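# Seat the juicer's sieve basket on its drive spindle

## Task

Put the sieve basket down onto the drive spindle inside the juicer's white bowl ring so it sits seated there. At the end no gripper may be in contact with the basket, and the juicer must be upright with nothing touching it.

## Robot and tools

ROBOT. Two arms, left_arm and right_arm, each with six revolute joints and a two-finger gripper. In every row and every per-joint list the order is: waist (joint1), shoulder (joint2), elbow (joint3), wrist pitch (joint4), wrist yaw (joint5), wrist roll (joint6), and for results the finger-pad gap comes last. Wrist yaw is sign-flipped against the URDF on both arms, in commands and in results; the listed ranges use URDF signs. Ranges in rad: waist -2.880..2.880, shoulder 0.000..3.142, elbow 0.000..3.019, wrist pitch -1.693..1.571, wrist yaw -1.571..1.571 (so -1.571..1.571 in your numbers too), wrist roll -2.094..2.094. Real ends can differ by up to 0.084 rad.

FRAMES. Scene frame: origin at table-top height halfway between the nominal bases, +z up, +x forward over the table, left_arm toward +y. Actual bases: left_arm at (+0.039, +0.336, 0) m, right_arm at (-0.010, -0.282, 0) m, each yawed very slightly. A gripper's end_effector_position (m) and end_effector_quat_wxyz are reported in that arm's own base frame and may be off by a few cm. The fingers point along the gripper's +z and spread along its y; the reported point lies between the pads, roughly 1 cm short of the tips. Fixed cameras and the table use the scene frame; wrist cameras follow their hand.

execute_actions(actions, cameras). actions is a list of actions; each action is a list of 1 to 15 rows, each row lasting 1/30 s; a short action repeats its final row until 15 steps pass. Every row holds 14 numbers in [-1, 1] covering both arms: left_arm's six joint numbers then its opening, then right_arm's six then its opening. Joint numbers are offsets, measured from the Joint targets at the start of that action (not from the previous row), scaled so 1.0 equals 2.811 rad for waist and shoulder, 2.53 elbow, 2.575 wrist pitch, 8.12 wrist yaw, 9.528 wrist roll. Sending the same offset again in a new action moves further. Opening is absolute: +1 fully open, -1 shut. To keep a gripper as it is, resend its current command; 0 means half open, not 'no change'. An action asking any joint more than 0.084 rad beyond its range is refused for both arms; a malformed action refuses the whole call. An empty list returns a status with camera images. cameras: list of names, ["all"], or []; an unknown name invalidates the call.

move(target, speed, blend, opening_speed, grip_force, blocking, cameras). target is one 14-number row in the same layout and scale, or a list of up to 15 such rows; every row is an offset from the same current Joint targets, not chained. Joints of both arms move together along smooth paths (grippers follow curves), with no obstacle avoidance. speed: rad/s for the joint with farthest to go, 0.01 to 12.57, default 0.5; one value or one per target. blend: corner rounding in rad per target; 0 stops at each. opening_speed: rate of the opening command per second on the -1..+1 scale, at least 0.2; use it to close gently. grip_force: newtons per finger pad, 10 to 50, one value or one per arm; lower force closes slowly and persists until changed. blocking=false returns after about 0.5 s while the move continues. The result adds a 'move:' line: done, off_target (resting more than 0.035 rad from target), moving, held, or fault, plus limits=held if steps were withheld.

wait(seconds 0 to 10, cameras): lets time pass while commands hold. stop(cameras): brakes a running move. zoom_image(camera, region): camera is cam_high, cam_low, cam_left_wrist or cam_right_wrist; region [x0, y0, x1, y1] in image pixels from the top-left, at most 504 by 504, taken from the latest images. read_manual(section="licences") only gives licence text. finished_scene(scene): integer number of the current scene; it is final, so call it last and alone.

RESULTS. Joint positions (rad, then finger gap m, 0.094 fully open), Joint velocities (may say 'within noise'), Joint targets (the base for your next offsets), Tool commands, grip_measured (opening on the command scale; reads slightly narrower than a squeezed part), joint torques (N m, arm weight included). 'joint sent to its limit' means a joint hit its real end. 'joint command not followed' means the clearance check altered targets. MOTOR HOT warns of heating; OVER-TEMPERATURE FAULT means that arm went limp for 30 s or more.

MOTION LIMITS. Each step, targets may lead measured angles by at most 0.716 rad (waist, shoulder), 0.645 (elbow), 0.69 (wrist pitch), 1.84 (wrist yaw), 3.24 (wrist roll), and an arm's targets are scaled back if its gripper would jump over 110 mm. Tiny commands may not start a joint. If an arm is pushed or dragged, command targets back past its measured positions to release the push.

CAMERAS. cam_high, cam_low (fixed, scene frame), cam_left_wrist, cam_right_wrist, all 896x504; calibration is approximate.

AVOID. Dropping the basket or releasing it while it moves, fast impacts, hard pressing, any contact or squeeze between the two arms, bumping or tipping the juicer, anything leaving the table, and long holds with a stretched or loaded arm, which heat motors. Open the gripper well beyond grip_measured to let go, then back away without touching the basket or juicer. Occasionally a loose object may be nudged by itself.

Each tool is called after "Emit:" as name(argument=value, ...) on one line, values as JSON.

## Session

The practice task was done. Now scene 2.

Emit:
execute_actions(actions=[])

Scene clock: 0.00 s.
left_arm: end_effector_position=(+0.1136, -0.4784, +0.2879) grip_measured=+1.000 end_effector_quat_wxyz=(+0.102, +0.034, +0.989, -0.099) | right_arm: end_effector_position=(+0.2389, -0.0361, +0.2507) grip_measured=+1.000 end_effector_quat_wxyz=(-0.010, -0.505, +0.863, -0.030)
Joint positions: left_arm=[-1.392 1.469 1.502 -1.364 0.157 -1.304 0.094] | right_arm=[-0.104 0.946 1 -1.606 -0.061 -1.164 0.094]
Joint velocities: within noise
Joint torques (N m): no reading
Heat: left arm: hottest shoulder 33 °C; right arm: hottest elbow 30 °C.
Joint targets: left_arm=[-1.392 1.467 1.527 -1.362 0.158 -1.304] | right_arm=[-0.104 0.945 1.028 -1.606 -0.061 -1.164]
Tool commands: left_gripper/opening=+1.0 right_gripper/opening=+1.0
camera_calibration:
cam_left_wrist: T_world_to_cam=[[-0.106745, -0.974747, 0.196149, -0.511304], [-0.963617, 0.150039, 0.221202, 0.155441], [-0.245046, -0.1654, -0.955298, 0.311196], [0, 0, 0, 1]] pos_world=[0.171463, -0.470242, 0.363193]
cam_right_wrist: T_world_to_cam=[[0.867412, -0.496707, 0.0296236, -0.231127], [-0.458978, -0.77569, 0.433179, 0.0133231], [-0.192184, -0.389341, -0.900821, 0.346569], [0, 0, 0, 1]] pos_world=[0.273203, 0.0304652, 0.313272]

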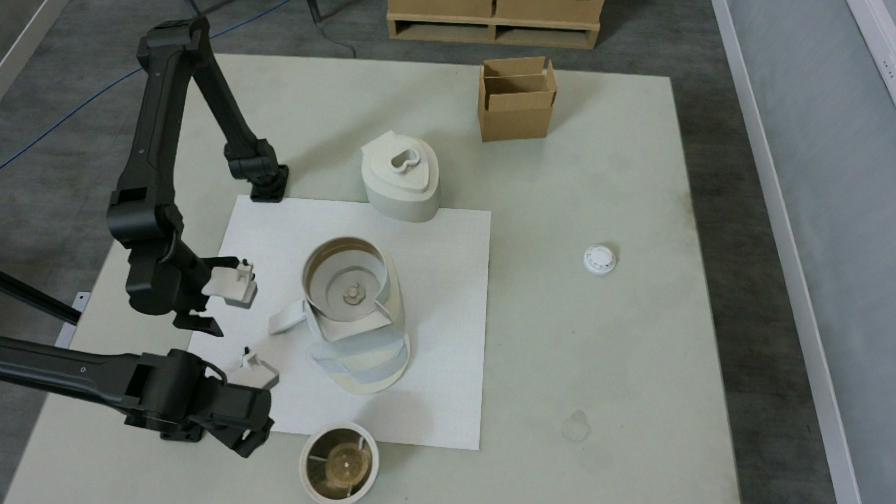

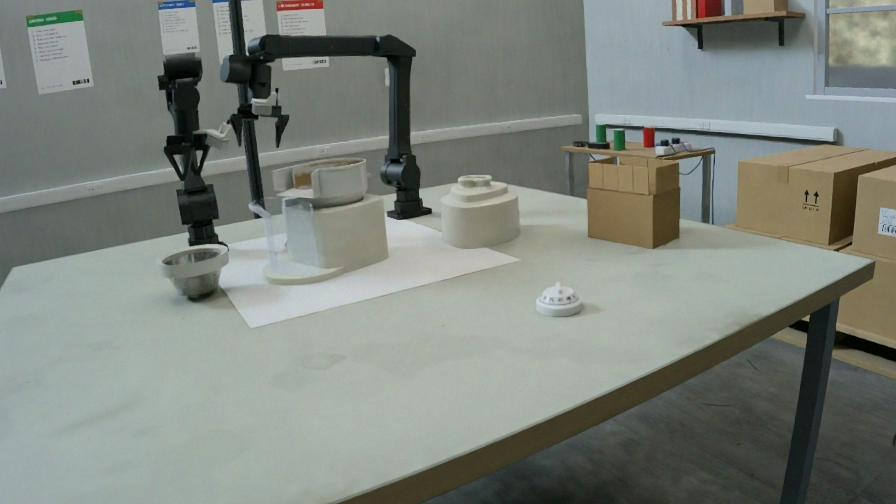

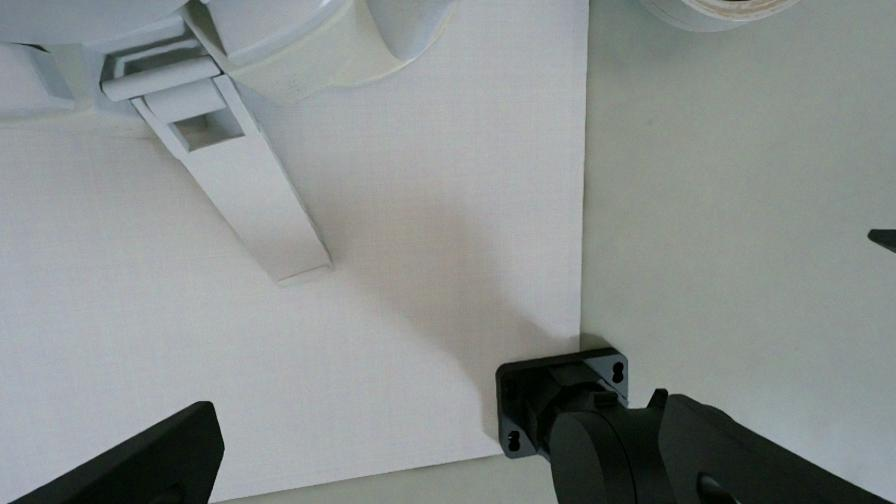

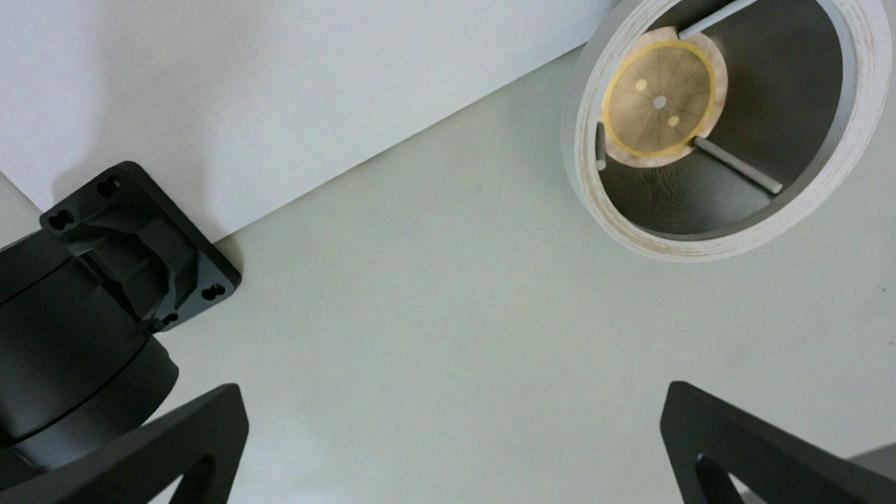

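Emit:
move(target=[[0.0683,-0.095,0.1474,0.0629,-0.0195,0.1369,1, -0.0318,0.1496,0.0963,0.0618,0.0075,0.1222,1],[0.6375,-0.095,0.1474,0.0629,-0.0195,0.1369,1, -0.0318,0.1496,0.0963,0.0618,0.0075,0.1222,1]], speed=[0.8,1.0], blend=0.15, cameras=["cam_right_wrist","cam_high"])

Scene clock: 29.90 s.
left_arm: end_effector_position=(+0.4226, +0.1825, +0.6104) grip_measured=+1.000 end_effector_quat_wxyz=(+0.475, -0.183, +0.855, +0.096) | right_arm: end_effector_position=(+0.3690, -0.0686, +0.2112) grip_measured=+1.000 end_effector_quat_wxyz=(-0.018, +0.087, +0.996, +0.000)
Joint positions: left_arm=[0.408 1.2 1.859 -1.217 0.002 -0.013 0.094] | right_arm=[-0.181 1.353 1.206 -1.459 -0.003 -0.008 0.094]
Joint torques (N m): left_arm=[1.26 -4.42 9.21 2.55 0.02 0.16] | right_arm=[0.38 -7.82 15.38 0.4 0.2 0.01]
Heat: left arm: hottest elbow 39 °C; right arm: hottest elbow 37 °C.
Joint targets: left_arm=[0.400 1.200 1.899 -1.200 -0.001 0.001] | right_arm=[-0.194 1.366 1.271 -1.447 0.000 0.000]
move: off_target (left_arm, right_arm); left_arm: the elbow is farthest, 0.041 rad from its target; right_arm: the elbow is farthest, 0.066 rad from its target
camera_calibration:
cam_right_wrist: T_world_to_cam=[[-0.181359, -0.983371, -0.00955441, 0.00283821], [-0.892421, 0.160488, 0.421696, 0.291532], [-0.41315, 0.0850048, -0.906687, 0.438605], [0, 0, 0, 1]] pos_world=[0.441894, -0.0812799, 0.274767]
Images, in order (width x height): cam_high 896x504, cam_right_wrist 896x504.

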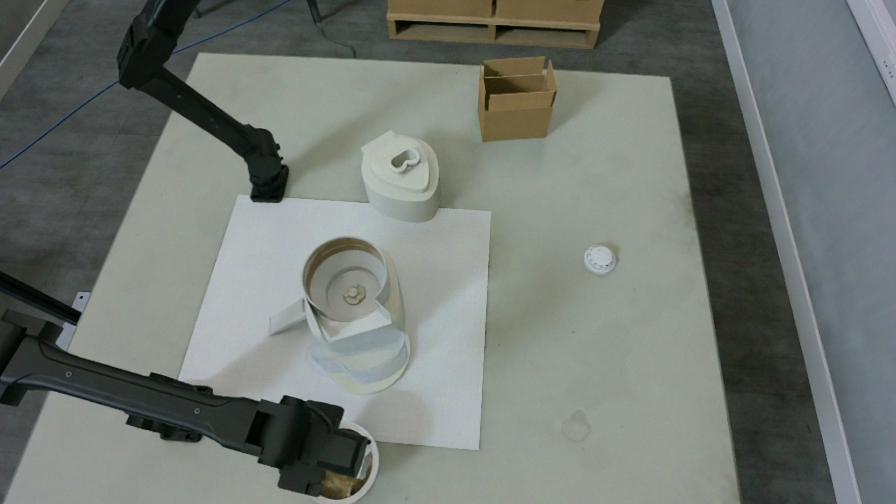

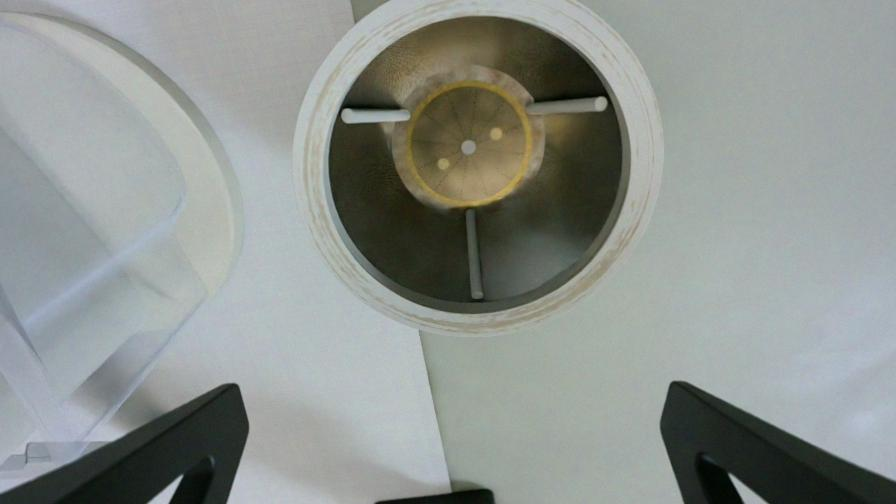

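Emit:
move(target=[0,0,0,0,0,0,1, 0.2917,-0.044,0.1059,-0.0167,0,0,1], speed=0.9, cameras=["cam_right_wrist"])

Emit:
zoom_image(camera="cam_right_wrist", region=[200, 20, 700, 480])

Scene clock: 47.77 s.
left_arm: end_effector_position=(+0.4226, +0.1825, +0.6104) grip_measured=+1.000 end_effector_quat_wxyz=(+0.475, -0.183, +0.855, +0.096) | right_arm: end_effector_position=(+0.3354, +0.2480, +0.3642) grip_measured=+1.000 end_effector_quat_wxyz=(+0.154, -0.312, +0.936, +0.051)
Joint positions: left_arm=[0.408 1.2 1.859 -1.217 0.002 -0.013 0.094] | right_arm=[0.638 1.248 1.481 -1.478 0.001 -0.007 0.094]
Joint torques (N m): left_arm=[1.49 -4.48 9.18 2.56 0.03 0.16] | right_arm=[0.38 -8.29 15.36 0.21 0.07 -0.04]
Heat: left arm: hottest elbow 42 °C; right arm: hottest elbow 39 °C.
Joint targets: left_arm=[0.400 1.200 1.899 -1.200 -0.001 0.001] | right_arm=[0.626 1.242 1.539 -1.489 0.000 0.000]
move: off_target (left_arm, right_arm); left_arm: the elbow is farthest, 0.040 rad from its target; right_arm: the elbow is farthest, 0.058 rad from its target
camera_calibration:
cam_right_wrist: T_world_to_cam=[[0.596958, -0.802167, -0.0129808, 0.0048783], [-0.799411, -0.596116, 0.0747551, 0.42899], [-0.0677042, -0.0342486, -0.997117, 0.483259], [0, 0, 0, 1]] pos_world=[0.372746, 0.276192, 0.44986]
Images, in order (width x height): cam_right_wrist 896x504.

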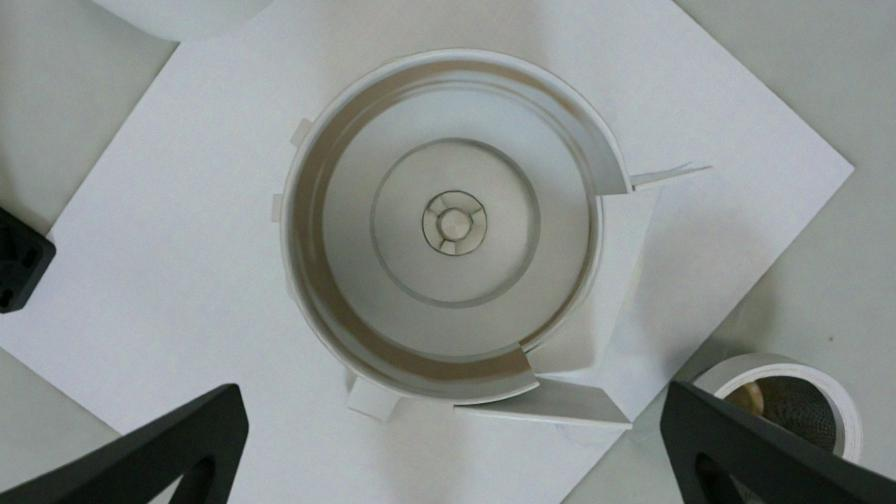

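Scaled by 1.008 from the camera's 896x504 image, which has a finer 1280x720 frame.

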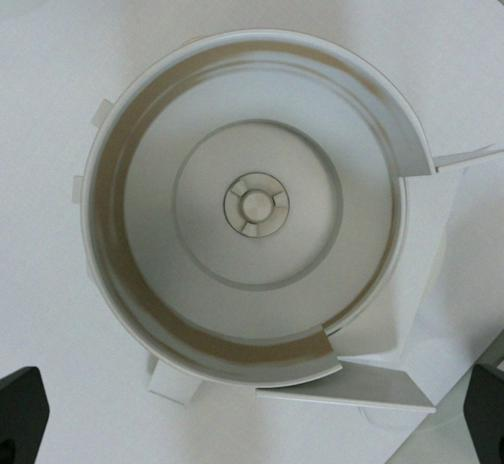

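Emit:
zoom_image(camera="cam_right_wrist", region=[405, 175, 505, 275])

Scaled by 5.040 from the camera's 896x504 image, which has a finer 1280x720 frame.

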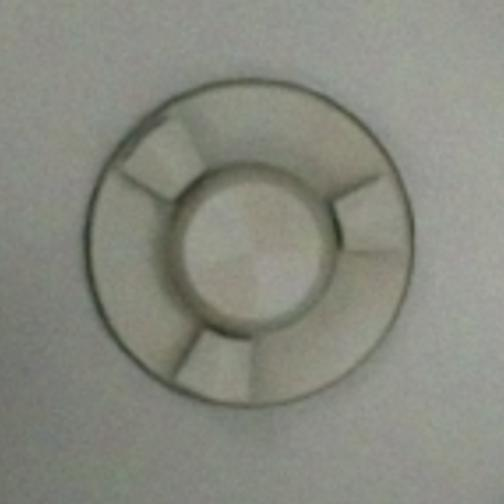

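Emit:
move(target=[[0,0,0,0,0,0,1, -0.3522,0.0224,-0.2198,0.113,0,0.0411,1],[0,0,0,0,0,0,1, -0.3522,0.0427,-0.2486,0.1584,0,0.0411,1]], speed=[1.0,0.3], blend=0.03, cameras=["cam_right_wrist","cam_low"])

Scene clock: 110.27 s.
left_arm: end_effector_position=(+0.4226, +0.1825, +0.6104) grip_measured=+1.000 end_effector_quat_wxyz=(+0.475, -0.183, +0.855, +0.096) | right_arm: end_effector_position=(+0.3369, -0.1331, +0.1059) grip_measured=+1.000 end_effector_quat_wxyz=(+0.020, +0.370, +0.929, +0.000)
Joint positions: left_arm=[0.408 1.2 1.859 -1.217 0.002 -0.013 0.094] | right_arm=[-0.374 1.353 0.917 -1.095 -0.001 0.384 0.094]
Joint torques (N m): left_arm=[1.26 -4.6 9.17 2.59 0.04 0.16] | right_arm=[1.9 -6.36 8.65 0.62 0.09 -0.03]
Heat: left arm: hottest elbow 47 °C; right arm: hottest elbow 45 °C.
Joint targets: left_arm=[0.400 1.200 1.899 -1.200 -0.001 0.001] | right_arm=[-0.364 1.362 0.910 -1.082 0.000 0.392]
move: off_target (left_arm); left_arm: the elbow is farthest, 0.040 rad from its target
camera_calibration:
cam_right_wrist: T_world_to_cam=[[-0.693039, -0.720404, -0.0267258, 0.141856], [-0.680236, 0.641223, 0.355123, 0.317204], [-0.238695, 0.264294, -0.934438, 0.303474], [0, 0, 0, 1]] pos_world=[0.386523, -0.181411, 0.174723]
Images, in order (width x height): cam_low 896x504, cam_right_wrist 896x504.

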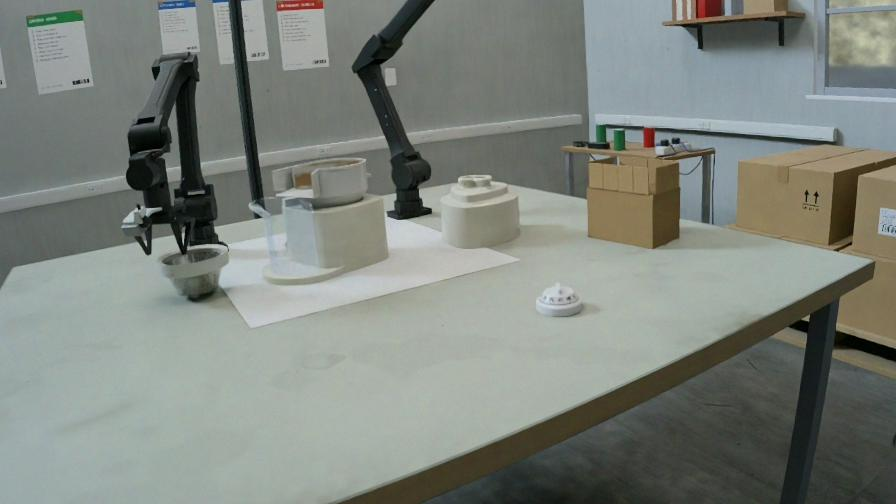

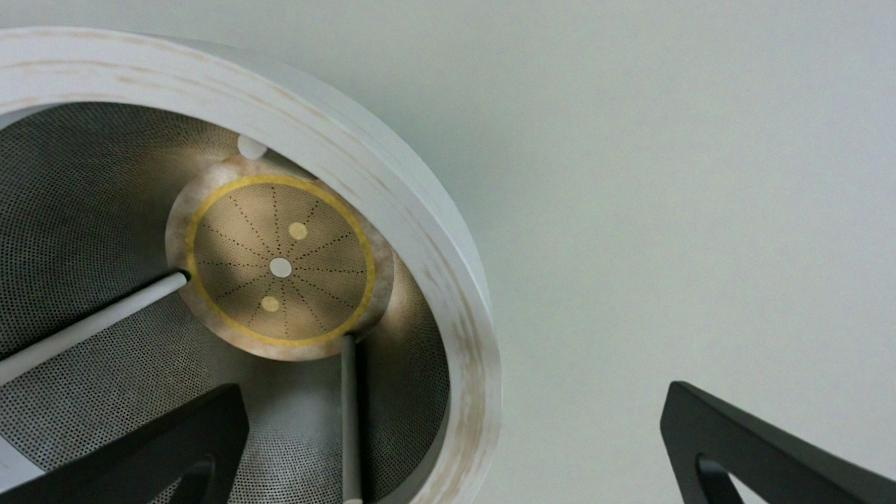

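Emit:
move(target=[[0,0,0,0,0,0,1, -0.0135,0.0075,-0.0206,0.0307,0,-0.0033,1],[0,0,0,0,0,0,1, -0.0135,0.0075,-0.0206,0.0307,0,-0.0033,-0.85]], speed=0.15, opening_speed=0.8, cameras=["cam_right_wrist","cam_low"])

Emit:
zoom_image(camera="cam_low", region=[110, 190, 250, 310])

Scene clock: 125.30 s.
left_arm: end_effector_position=(+0.4226, +0.1825, +0.6104) grip_measured=+1.000 end_effector_quat_wxyz=(+0.475, -0.183, +0.855, +0.096) | right_arm: end_effector_position=(+0.3335, -0.1372, +0.0843) grip_measured=-0.738 end_effector_quat_wxyz=(+0.027, +0.370, +0.929, +0.001)
Joint positions: left_arm=[0.408 1.2 1.859 -1.217 0.002 -0.013 0.094] | right_arm=[-0.39 1.368 0.868 -1.016 0.003 0.367 0.012]
Joint torques (N m): left_arm=[1.38 -4.37 9.18 2.58 0.02 0.16] | right_arm=[0.5 -6.48 8.24 0.65 -0.02 -0.16]
Heat: left arm: hottest elbow 47 °C; right arm: hottest elbow 45 °C.
Joint targets: left_arm=[0.400 1.200 1.899 -1.200 -0.001 0.001] | right_arm=[-0.402 1.383 0.858 -1.003 0.000 0.361]
move: off_target (left_arm); left_arm: the elbow is farthest, 0.040 rad from its target
camera_calibration:
cam_right_wrist: T_world_to_cam=[[-0.692247, -0.720812, -0.0349796, 0.136331], [-0.685635, 0.641793, 0.343521, 0.328046], [-0.225165, 0.261785, -0.938493, 0.279013], [0, 0, 0, 1]] pos_world=[0.382119, -0.18531, 0.15393]
Images, in order (width x height): cam_low 896x504, cam_right_wrist 896x504.

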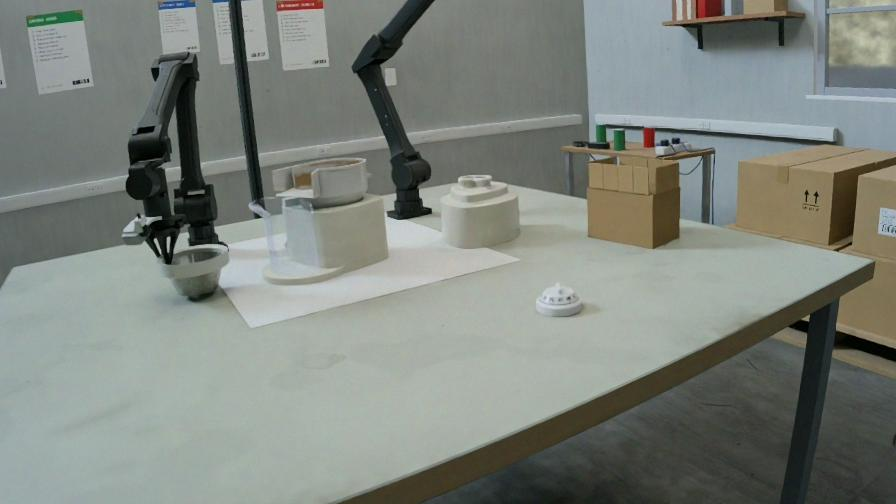

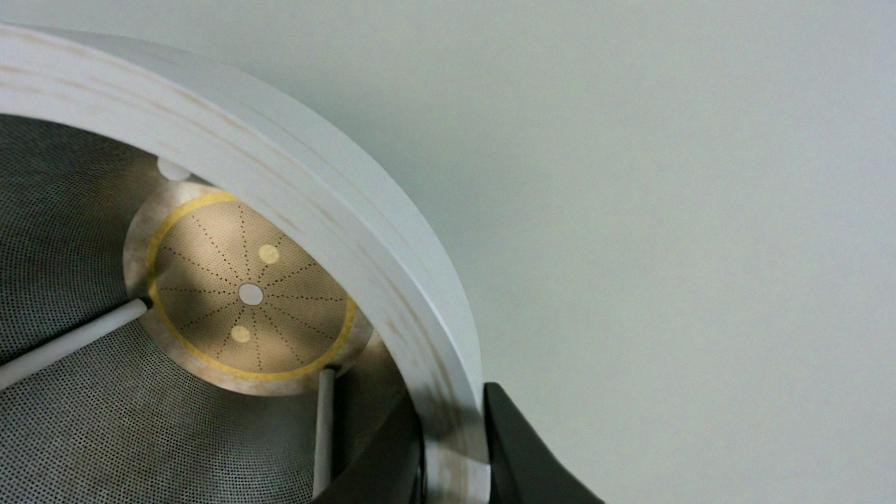

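Scaled by 3.600 from the camera's 896x504 image, which has a finer 1280x720 frame.

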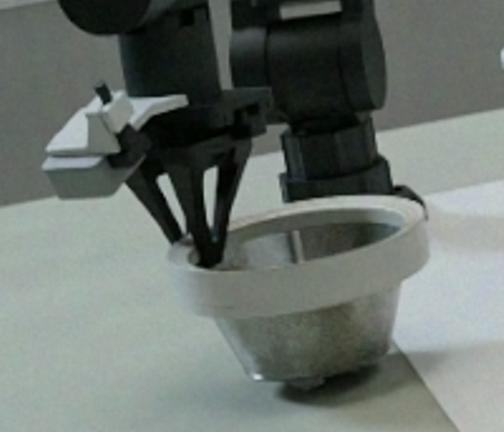

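Emit:
move(target=[[0,0,0,0,0,0,1, 0,-0.0089,0.0285,-0.0097,0,0,-0.85],[0,0,0,0,0,0,1, 0,-0.0672,0.2541,-0.2501,0,0,-0.85],[0,0,0,0,0,0,1, 0.3145,0.006,0.3269,-0.2551,0,-0.002,-0.85]], speed=[0.15,0.35,0.5], blend=[0,0.05,0], cameras=["cam_right_wrist","cam_low"])

Emit:
zoom_image(camera="cam_low", region=[250, 70, 390, 220])

Scene clock: 163.67 s.
left_arm: end_effector_position=(+0.4226, +0.1825, +0.6104) grip_measured=+1.000 end_effector_quat_wxyz=(+0.475, -0.183, +0.855, +0.096) | right_arm: end_effector_position=(+0.3786, +0.2002, +0.3495) grip_measured=-0.738 end_effector_quat_wxyz=(+0.061, -0.070, +0.995, +0.026)
Joint positions: left_arm=[0.408 1.2 1.859 -1.217 0.002 -0.013 0.094] | right_arm=[0.488 1.394 1.605 -1.649 -0.001 0.347 0.012]
Joint torques (N m): left_arm=[1.49 -4.66 9.18 2.55 0.02 0.16] | right_arm=[0.56 -9.05 16.81 -0.23 0.12 -0.15]
Heat: left arm: hottest elbow 48 °C; right arm: hottest elbow 44 °C.
Joint targets: left_arm=[0.400 1.200 1.899 -1.200 -0.001 0.001] | right_arm=[0.483 1.400 1.685 -1.659 0.000 0.341]
move: off_target (left_arm, right_arm); left_arm: the elbow is farthest, 0.040 rad from its target; right_arm: the elbow is farthest, 0.080 rad from its target
camera_calibration:
cam_right_wrist: T_world_to_cam=[[0.135577, -0.989113, -0.0572277, 0.168156], [-0.951348, -0.146096, 0.271281, 0.334956], [-0.276688, 0.017664, -0.960797, 0.525946], [0, 0, 0, 1]] pos_world=[0.441384, 0.205971, 0.424084]
Images, in order (width x height): cam_low 896x504, cam_right_wrist 896x504.

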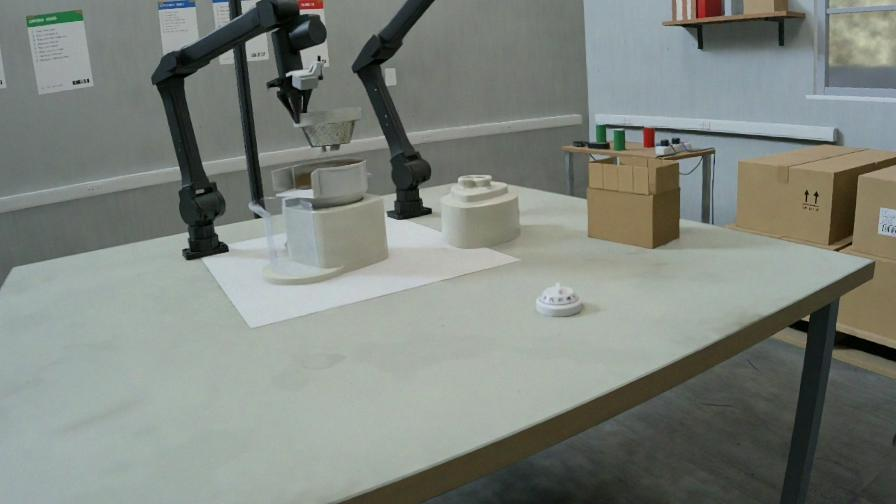

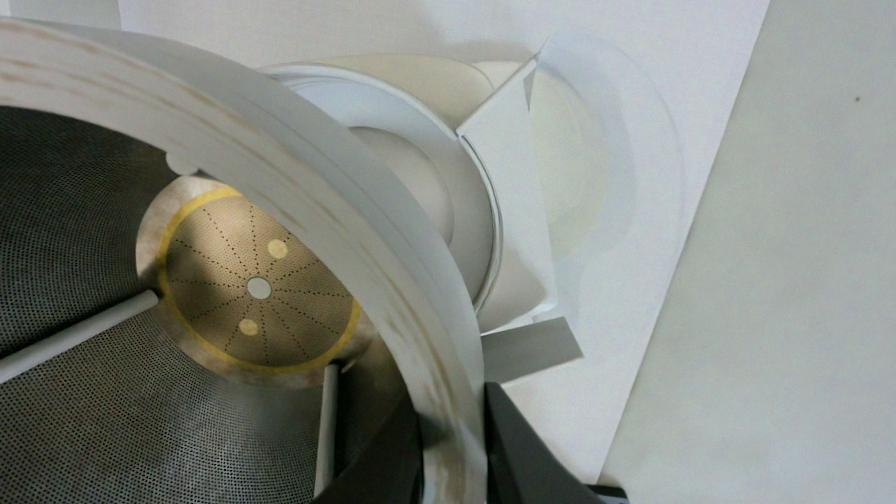

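Scaled by 3.360 from the camera's 896x504 image, which has a finer 1280x720 frame.

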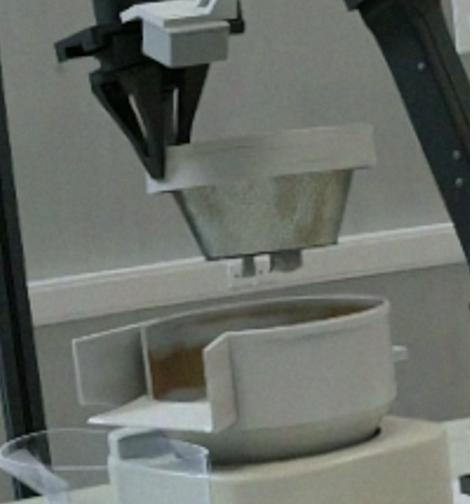

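Emit:
move(target=[0,0,0,0,0,0,1, 0,0.0078,-0.1087,0.0672,0.0027,0,-0.85], speed=0.2, cameras=["cam_right_wrist","cam_low"])

Emit:
zoom_image(camera="cam_low", region=[270, 110, 390, 220])

Emit:
zoom_image(camera="cam_right_wrist", region=[150, 0, 550, 340])

Scene clock: 202.77 s.
left_arm: end_effector_position=(+0.4226, +0.1825, +0.6104) grip_measured=+1.000 end_effector_quat_wxyz=(+0.475, -0.183, +0.855, +0.096) | right_arm: end_effector_position=(+0.3772, +0.2030, +0.2659) grip_measured=-0.738 end_effector_quat_wxyz=(+0.026, -0.070, +0.997, +0.020)
Joint positions: left_arm=[0.408 1.2 1.859 -1.217 0.002 -0.013 0.094] | right_arm=[0.488 1.416 1.411 -1.502 0.016 0.347 0.012]
Joint torques (N m): left_arm=[1.26 -4.48 9.18 2.59 0.02 0.15] | right_arm=[0.79 -9.76 10.03 0.77 0.29 -0.15]
Heat: left arm: hottest elbow 48 °C; right arm: hottest elbow 47 °C.
Joint targets: left_arm=[0.400 1.200 1.899 -1.200 -0.001 0.001] | right_arm=[0.483 1.422 1.410 -1.486 0.022 0.341]
move: off_target (left_arm); left_arm: the elbow is farthest, 0.040 rad from its target
camera_calibration:
cam_right_wrist: T_world_to_cam=[[0.133595, -0.98978, -0.0498824, 0.165146], [-0.930106, -0.142599, 0.338479, 0.330085], [-0.342133, 0.00117677, -0.939651, 0.467532], [0, 0, 0, 1]] pos_world=[0.444909, 0.209978, 0.335828]
Images, in order (width x height): cam_low 896x504, cam_right_wrist 896x504.

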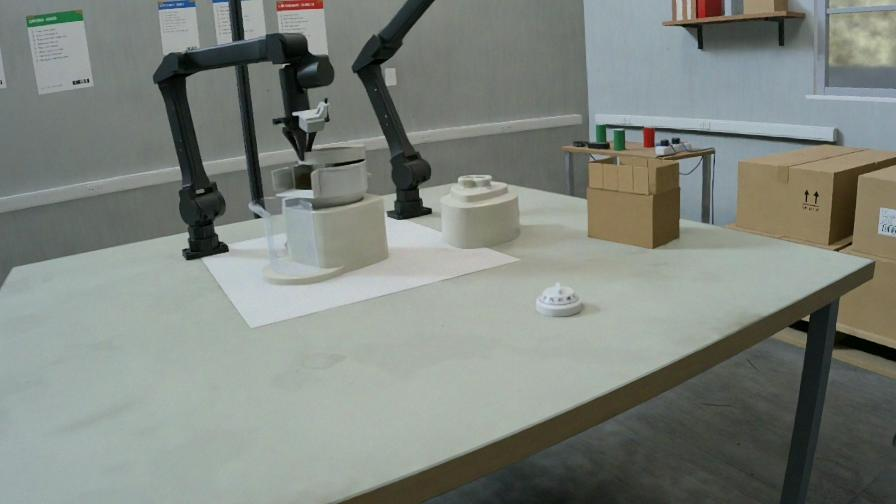

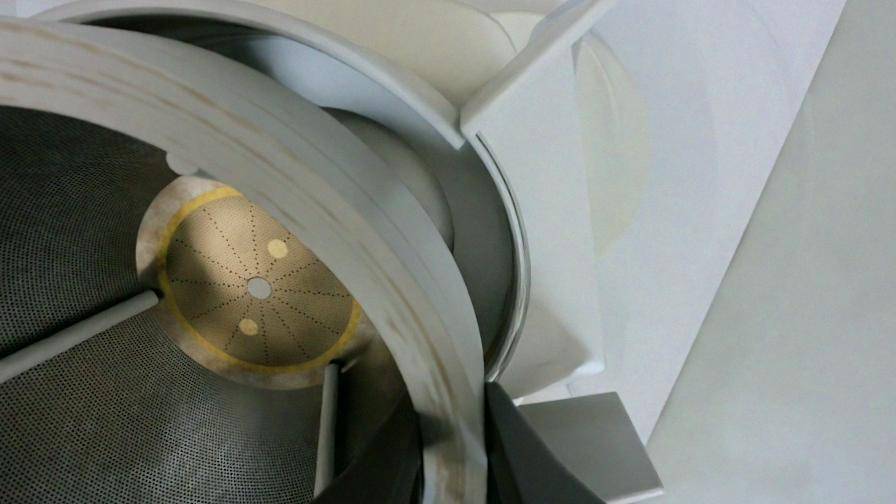

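Scaled by 4.200 from the camera's 896x504 image, which has a finer 1280x720 frame.

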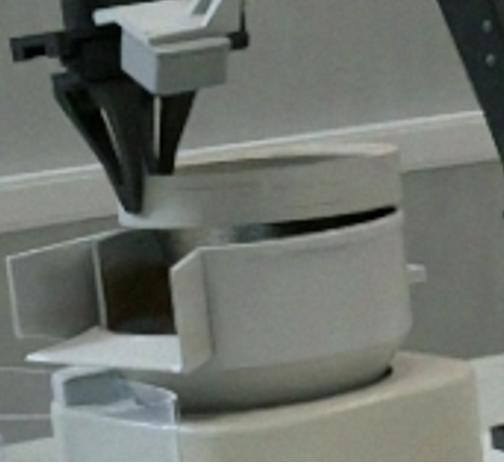

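Scaled by 1.260 from the camera's 896x504 image, which has a finer 1280x720 frame.

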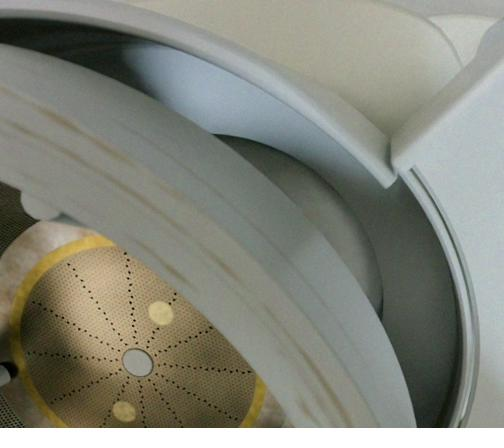

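Emit:
zoom_image(camera="cam_right_wrist", region=[300, 30, 540, 230])

Emit:
zoom_image(camera="cam_right_wrist", region=[20, 0, 260, 120])

Scaled by 2.100 from the camera's 896x504 image, which has a finer 1280x720 frame.

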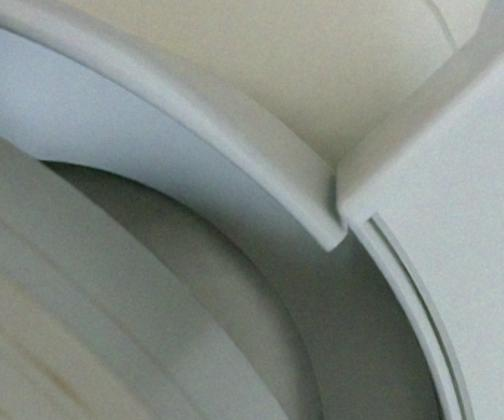

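Scaled by 2.100 from the camera's 896x504 image, which has a finer 1280x720 frame.

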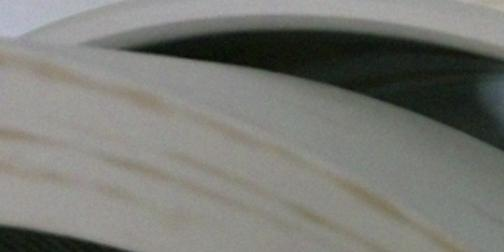

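Emit:
move(target=[0,0,0,0,0,0,1, -0.0085,0,0,0,0,-0.002,-0.85], speed=0.1, cameras=["cam_right_wrist","cam_low"])

Emit:
zoom_image(camera="cam_right_wrist", region=[300, 30, 540, 230])

Emit:
zoom_image(camera="cam_low", region=[270, 110, 390, 220])

Scene clock: 252.70 s.
left_arm: end_effector_position=(+0.4226, +0.1825, +0.6104) grip_measured=+1.000 end_effector_quat_wxyz=(+0.475, -0.183, +0.855, +0.096) | right_arm: end_effector_position=(+0.3808, +0.1961, +0.2659) grip_measured=-0.738 end_effector_quat_wxyz=(+0.026, -0.070, +0.997, +0.020)
Joint positions: left_arm=[0.408 1.2 1.859 -1.217 0.002 -0.013 0.094] | right_arm=[0.47 1.416 1.411 -1.502 0.017 0.331 0.012]
Joint torques (N m): left_arm=[1.55 -4.48 9.21 2.56 0.01 0.16] | right_arm=[0.44 -9.76 10.14 0.79 0.27 -0.19]
Heat: left arm: hottest elbow 49 °C; right arm: hottest elbow 47 °C.
Joint targets: left_arm=[0.400 1.200 1.899 -1.200 -0.001 0.001] | right_arm=[0.459 1.422 1.410 -1.486 0.022 0.322]
move: off_target (left_arm); left_arm: the elbow is farthest, 0.040 rad from its target
camera_calibration:
cam_right_wrist: T_world_to_cam=[[0.132101, -0.990009, -0.0493205, 0.158368], [-0.930512, -0.141002, 0.338033, 0.332422], [-0.34161, 0.0012389, -0.939841, 0.468682], [0, 0, 0, 1]] pos_world=[0.448509, 0.203077, 0.335928]
Images, in order (width x height): cam_low 896x504, cam_right_wrist 896x504.

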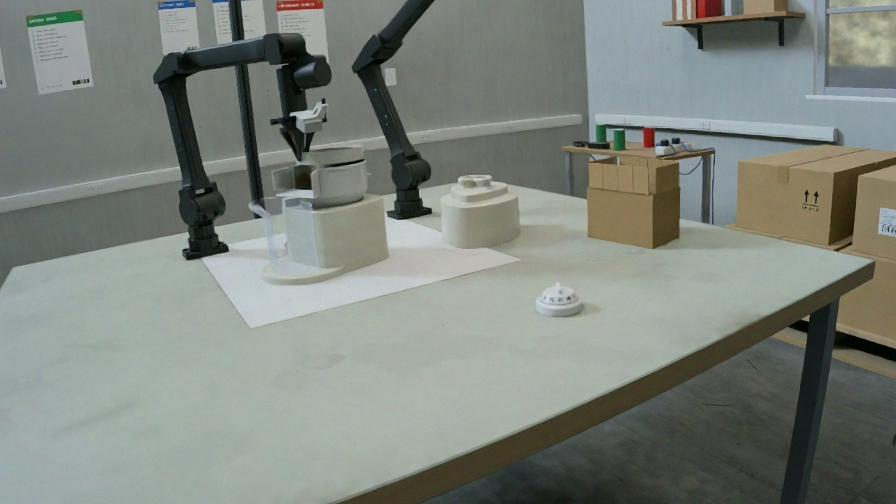

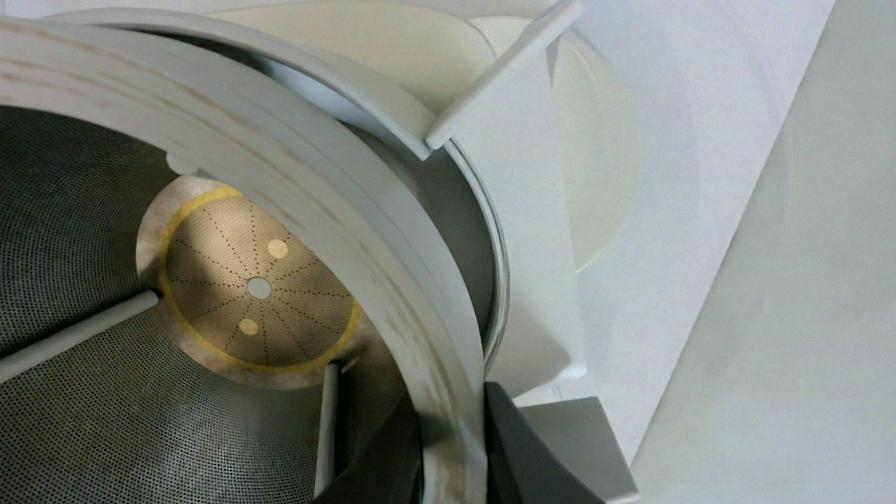

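Scaled by 2.100 from the camera's 896x504 image, which has a finer 1280x720 frame.

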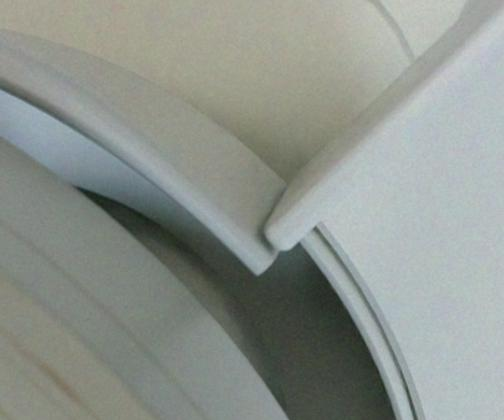

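Scaled by 4.200 from the camera's 896x504 image, which has a finer 1280x720 frame.

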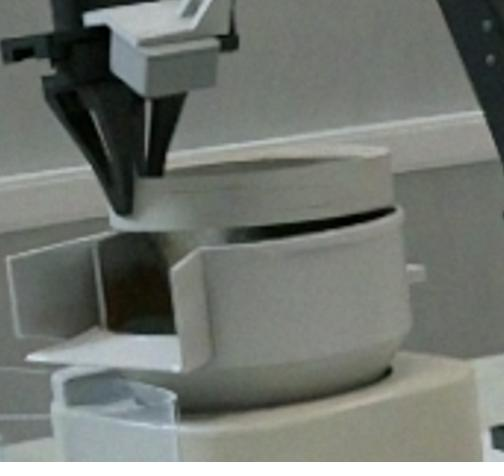

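Emit:
move(target=[0,0,0,0,0,0,1, 0,0.001,-0.0308,0.0315,0,0,-0.85], speed=0.08, cameras=["cam_right_wrist","cam_low"])

Emit:
zoom_image(camera="cam_low", region=[270, 110, 390, 220])

Scene clock: 269.10 s.
left_arm: end_effector_position=(+0.4226, +0.1825, +0.6104) grip_measured=+1.000 end_effector_quat_wxyz=(+0.475, -0.183, +0.855, +0.096) | right_arm: end_effector_position=(+0.3850, +0.1979, +0.2493) grip_measured=-0.739 end_effector_quat_wxyz=(+0.039, -0.074, +0.996, +0.028)
Joint positions: left_arm=[0.408 1.2 1.859 -1.217 0.002 -0.013 0.094] | right_arm=[0.467 1.41 1.36 -1.427 0.023 0.32 0.012]
Joint torques (N m): left_arm=[1.32 -4.48 9.13 2.59 0.03 0.16] | right_arm=[0.32 -8.94 7.97 1.05 0.07 -0.07]
Heat: left arm: hottest elbow 49 °C; right arm: hottest elbow 46 °C.
Joint targets: left_arm=[0.400 1.200 1.899 -1.200 -0.001 0.001] | right_arm=[0.458 1.425 1.332 -1.405 0.022 0.322]
move: off_target (left_arm); left_arm: the elbow is farthest, 0.040 rad from its target
camera_calibration:
cam_right_wrist: T_world_to_cam=[[0.141843, -0.987816, -0.0640365, 0.158292], [-0.937175, -0.154837, 0.312617, 0.353826], [-0.318723, 0.0156708, -0.947718, 0.444773], [0, 0, 0, 1]] pos_world=[0.450903, 0.204178, 0.321044]
Images, in order (width x height): cam_low 896x504, cam_right_wrist 896x504.

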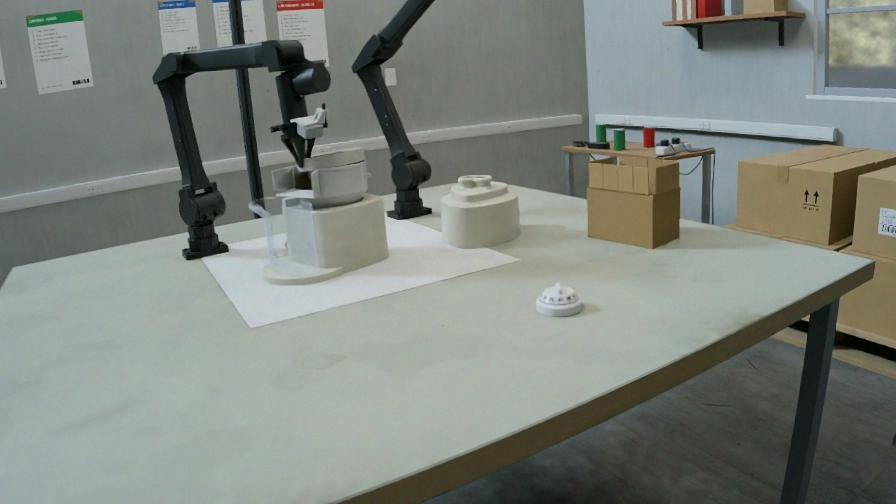

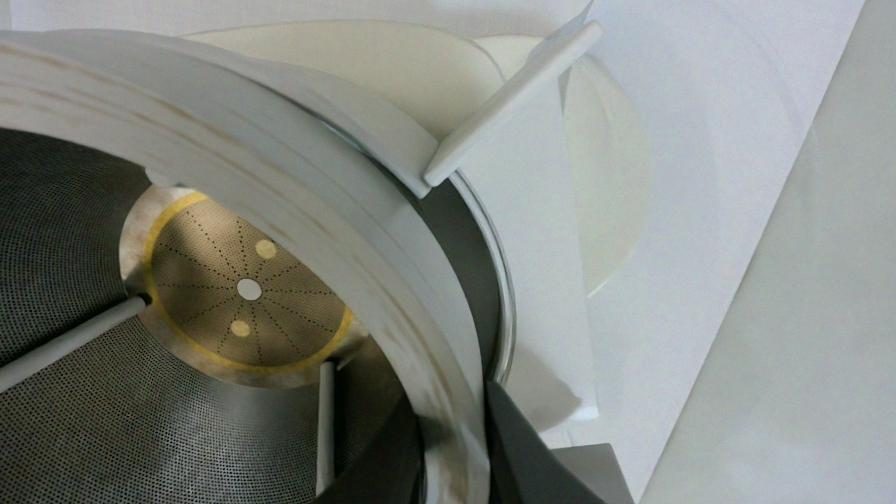

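Scaled by 4.200 from the camera's 896x504 image, which has a finer 1280x720 frame.

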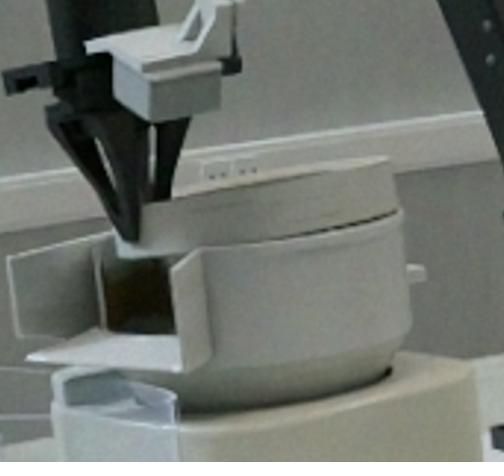

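Emit:
move(target=[[0,0,0,0,0,0,1, 0,-0.0142,0.0625,-0.0485,0,-0.0021,-0.85],[0,0,0,0,0,0,1, 0.01245,-0.0032,0.0194,-0.0233,0,0.0028,-0.85],[0,0,0,0,0,0,1, 0.01245,-0.0023,-0.0075,0.0043,0,0.0028,-0.85]], speed=[0.15,0.12,0.08], cameras=["cam_right_wrist","cam_low"])

Emit:
zoom_image(camera="cam_low", region=[270, 110, 390, 220])

Scene clock: 295.67 s.
left_arm: end_effector_position=(+0.4226, +0.1825, +0.6104) grip_measured=+1.000 end_effector_quat_wxyz=(+0.475, -0.183, +0.855, +0.096) | right_arm: end_effector_position=(+0.3792, +0.2001, +0.2474) grip_measured=-0.740 end_effector_quat_wxyz=(+0.040, -0.070, +0.996, +0.027)
Joint positions: left_arm=[0.408 1.2 1.859 -1.217 0.002 -0.013 0.094] | right_arm=[0.479 1.398 1.343 -1.42 0.018 0.34 0.012]
Joint torques (N m): left_arm=[1.2 -4.42 9.18 2.56 0.02 0.16] | right_arm=[2.14 -8.59 7.77 1.21 0.22 -0.01]
Heat: left arm: hottest elbow 49 °C; right arm: hottest elbow 44 °C.
Joint targets: left_arm=[0.400 1.200 1.899 -1.200 -0.001 0.001] | right_arm=[0.493 1.418 1.313 -1.394 0.022 0.349]
move: off_target (left_arm); left_arm: the elbow is farthest, 0.040 rad from its target
camera_calibration:
cam_right_wrist: T_world_to_cam=[[0.133724, -0.989083, -0.0619045, 0.163979], [-0.939122, -0.146422, 0.310823, 0.348839], [-0.316494, 0.0165716, -0.94845, 0.440216], [0, 0, 0, 1]] pos_world=[0.445, 0.205972, 0.319247]
Images, in order (width x height): cam_low 896x504, cam_right_wrist 896x504.

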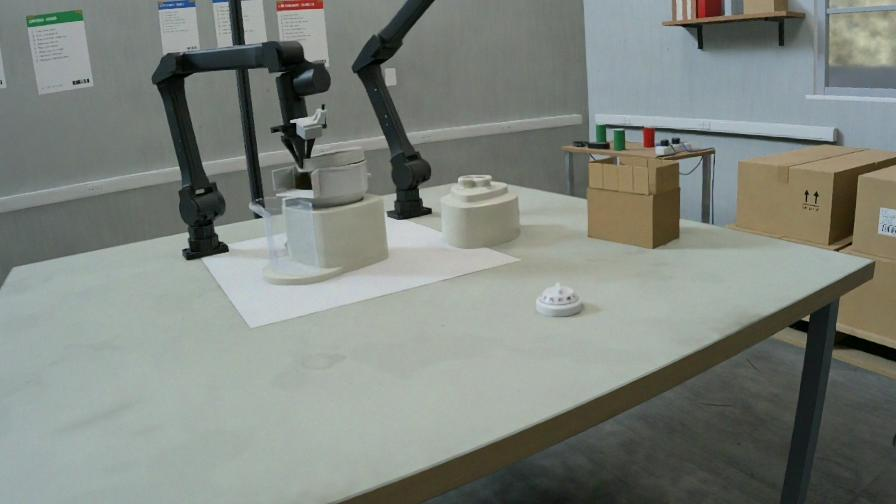

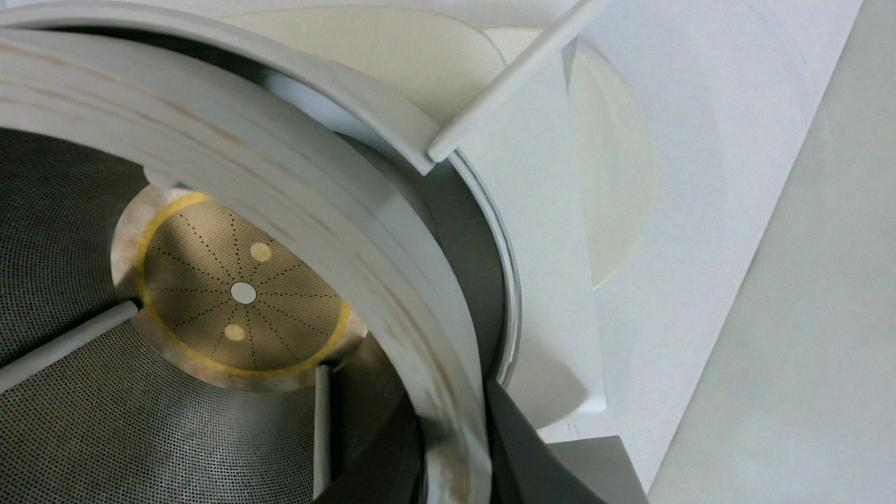

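Scaled by 4.200 from the camera's 896x504 image, which has a finer 1280x720 frame.

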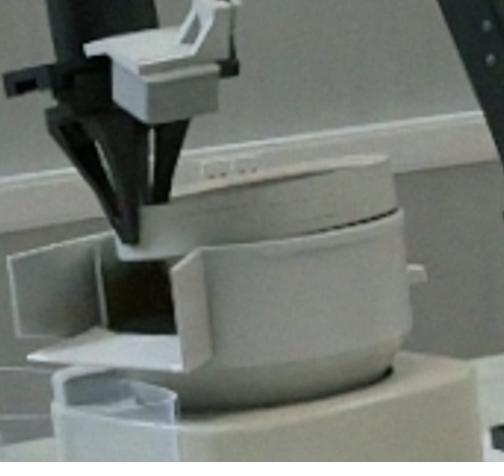

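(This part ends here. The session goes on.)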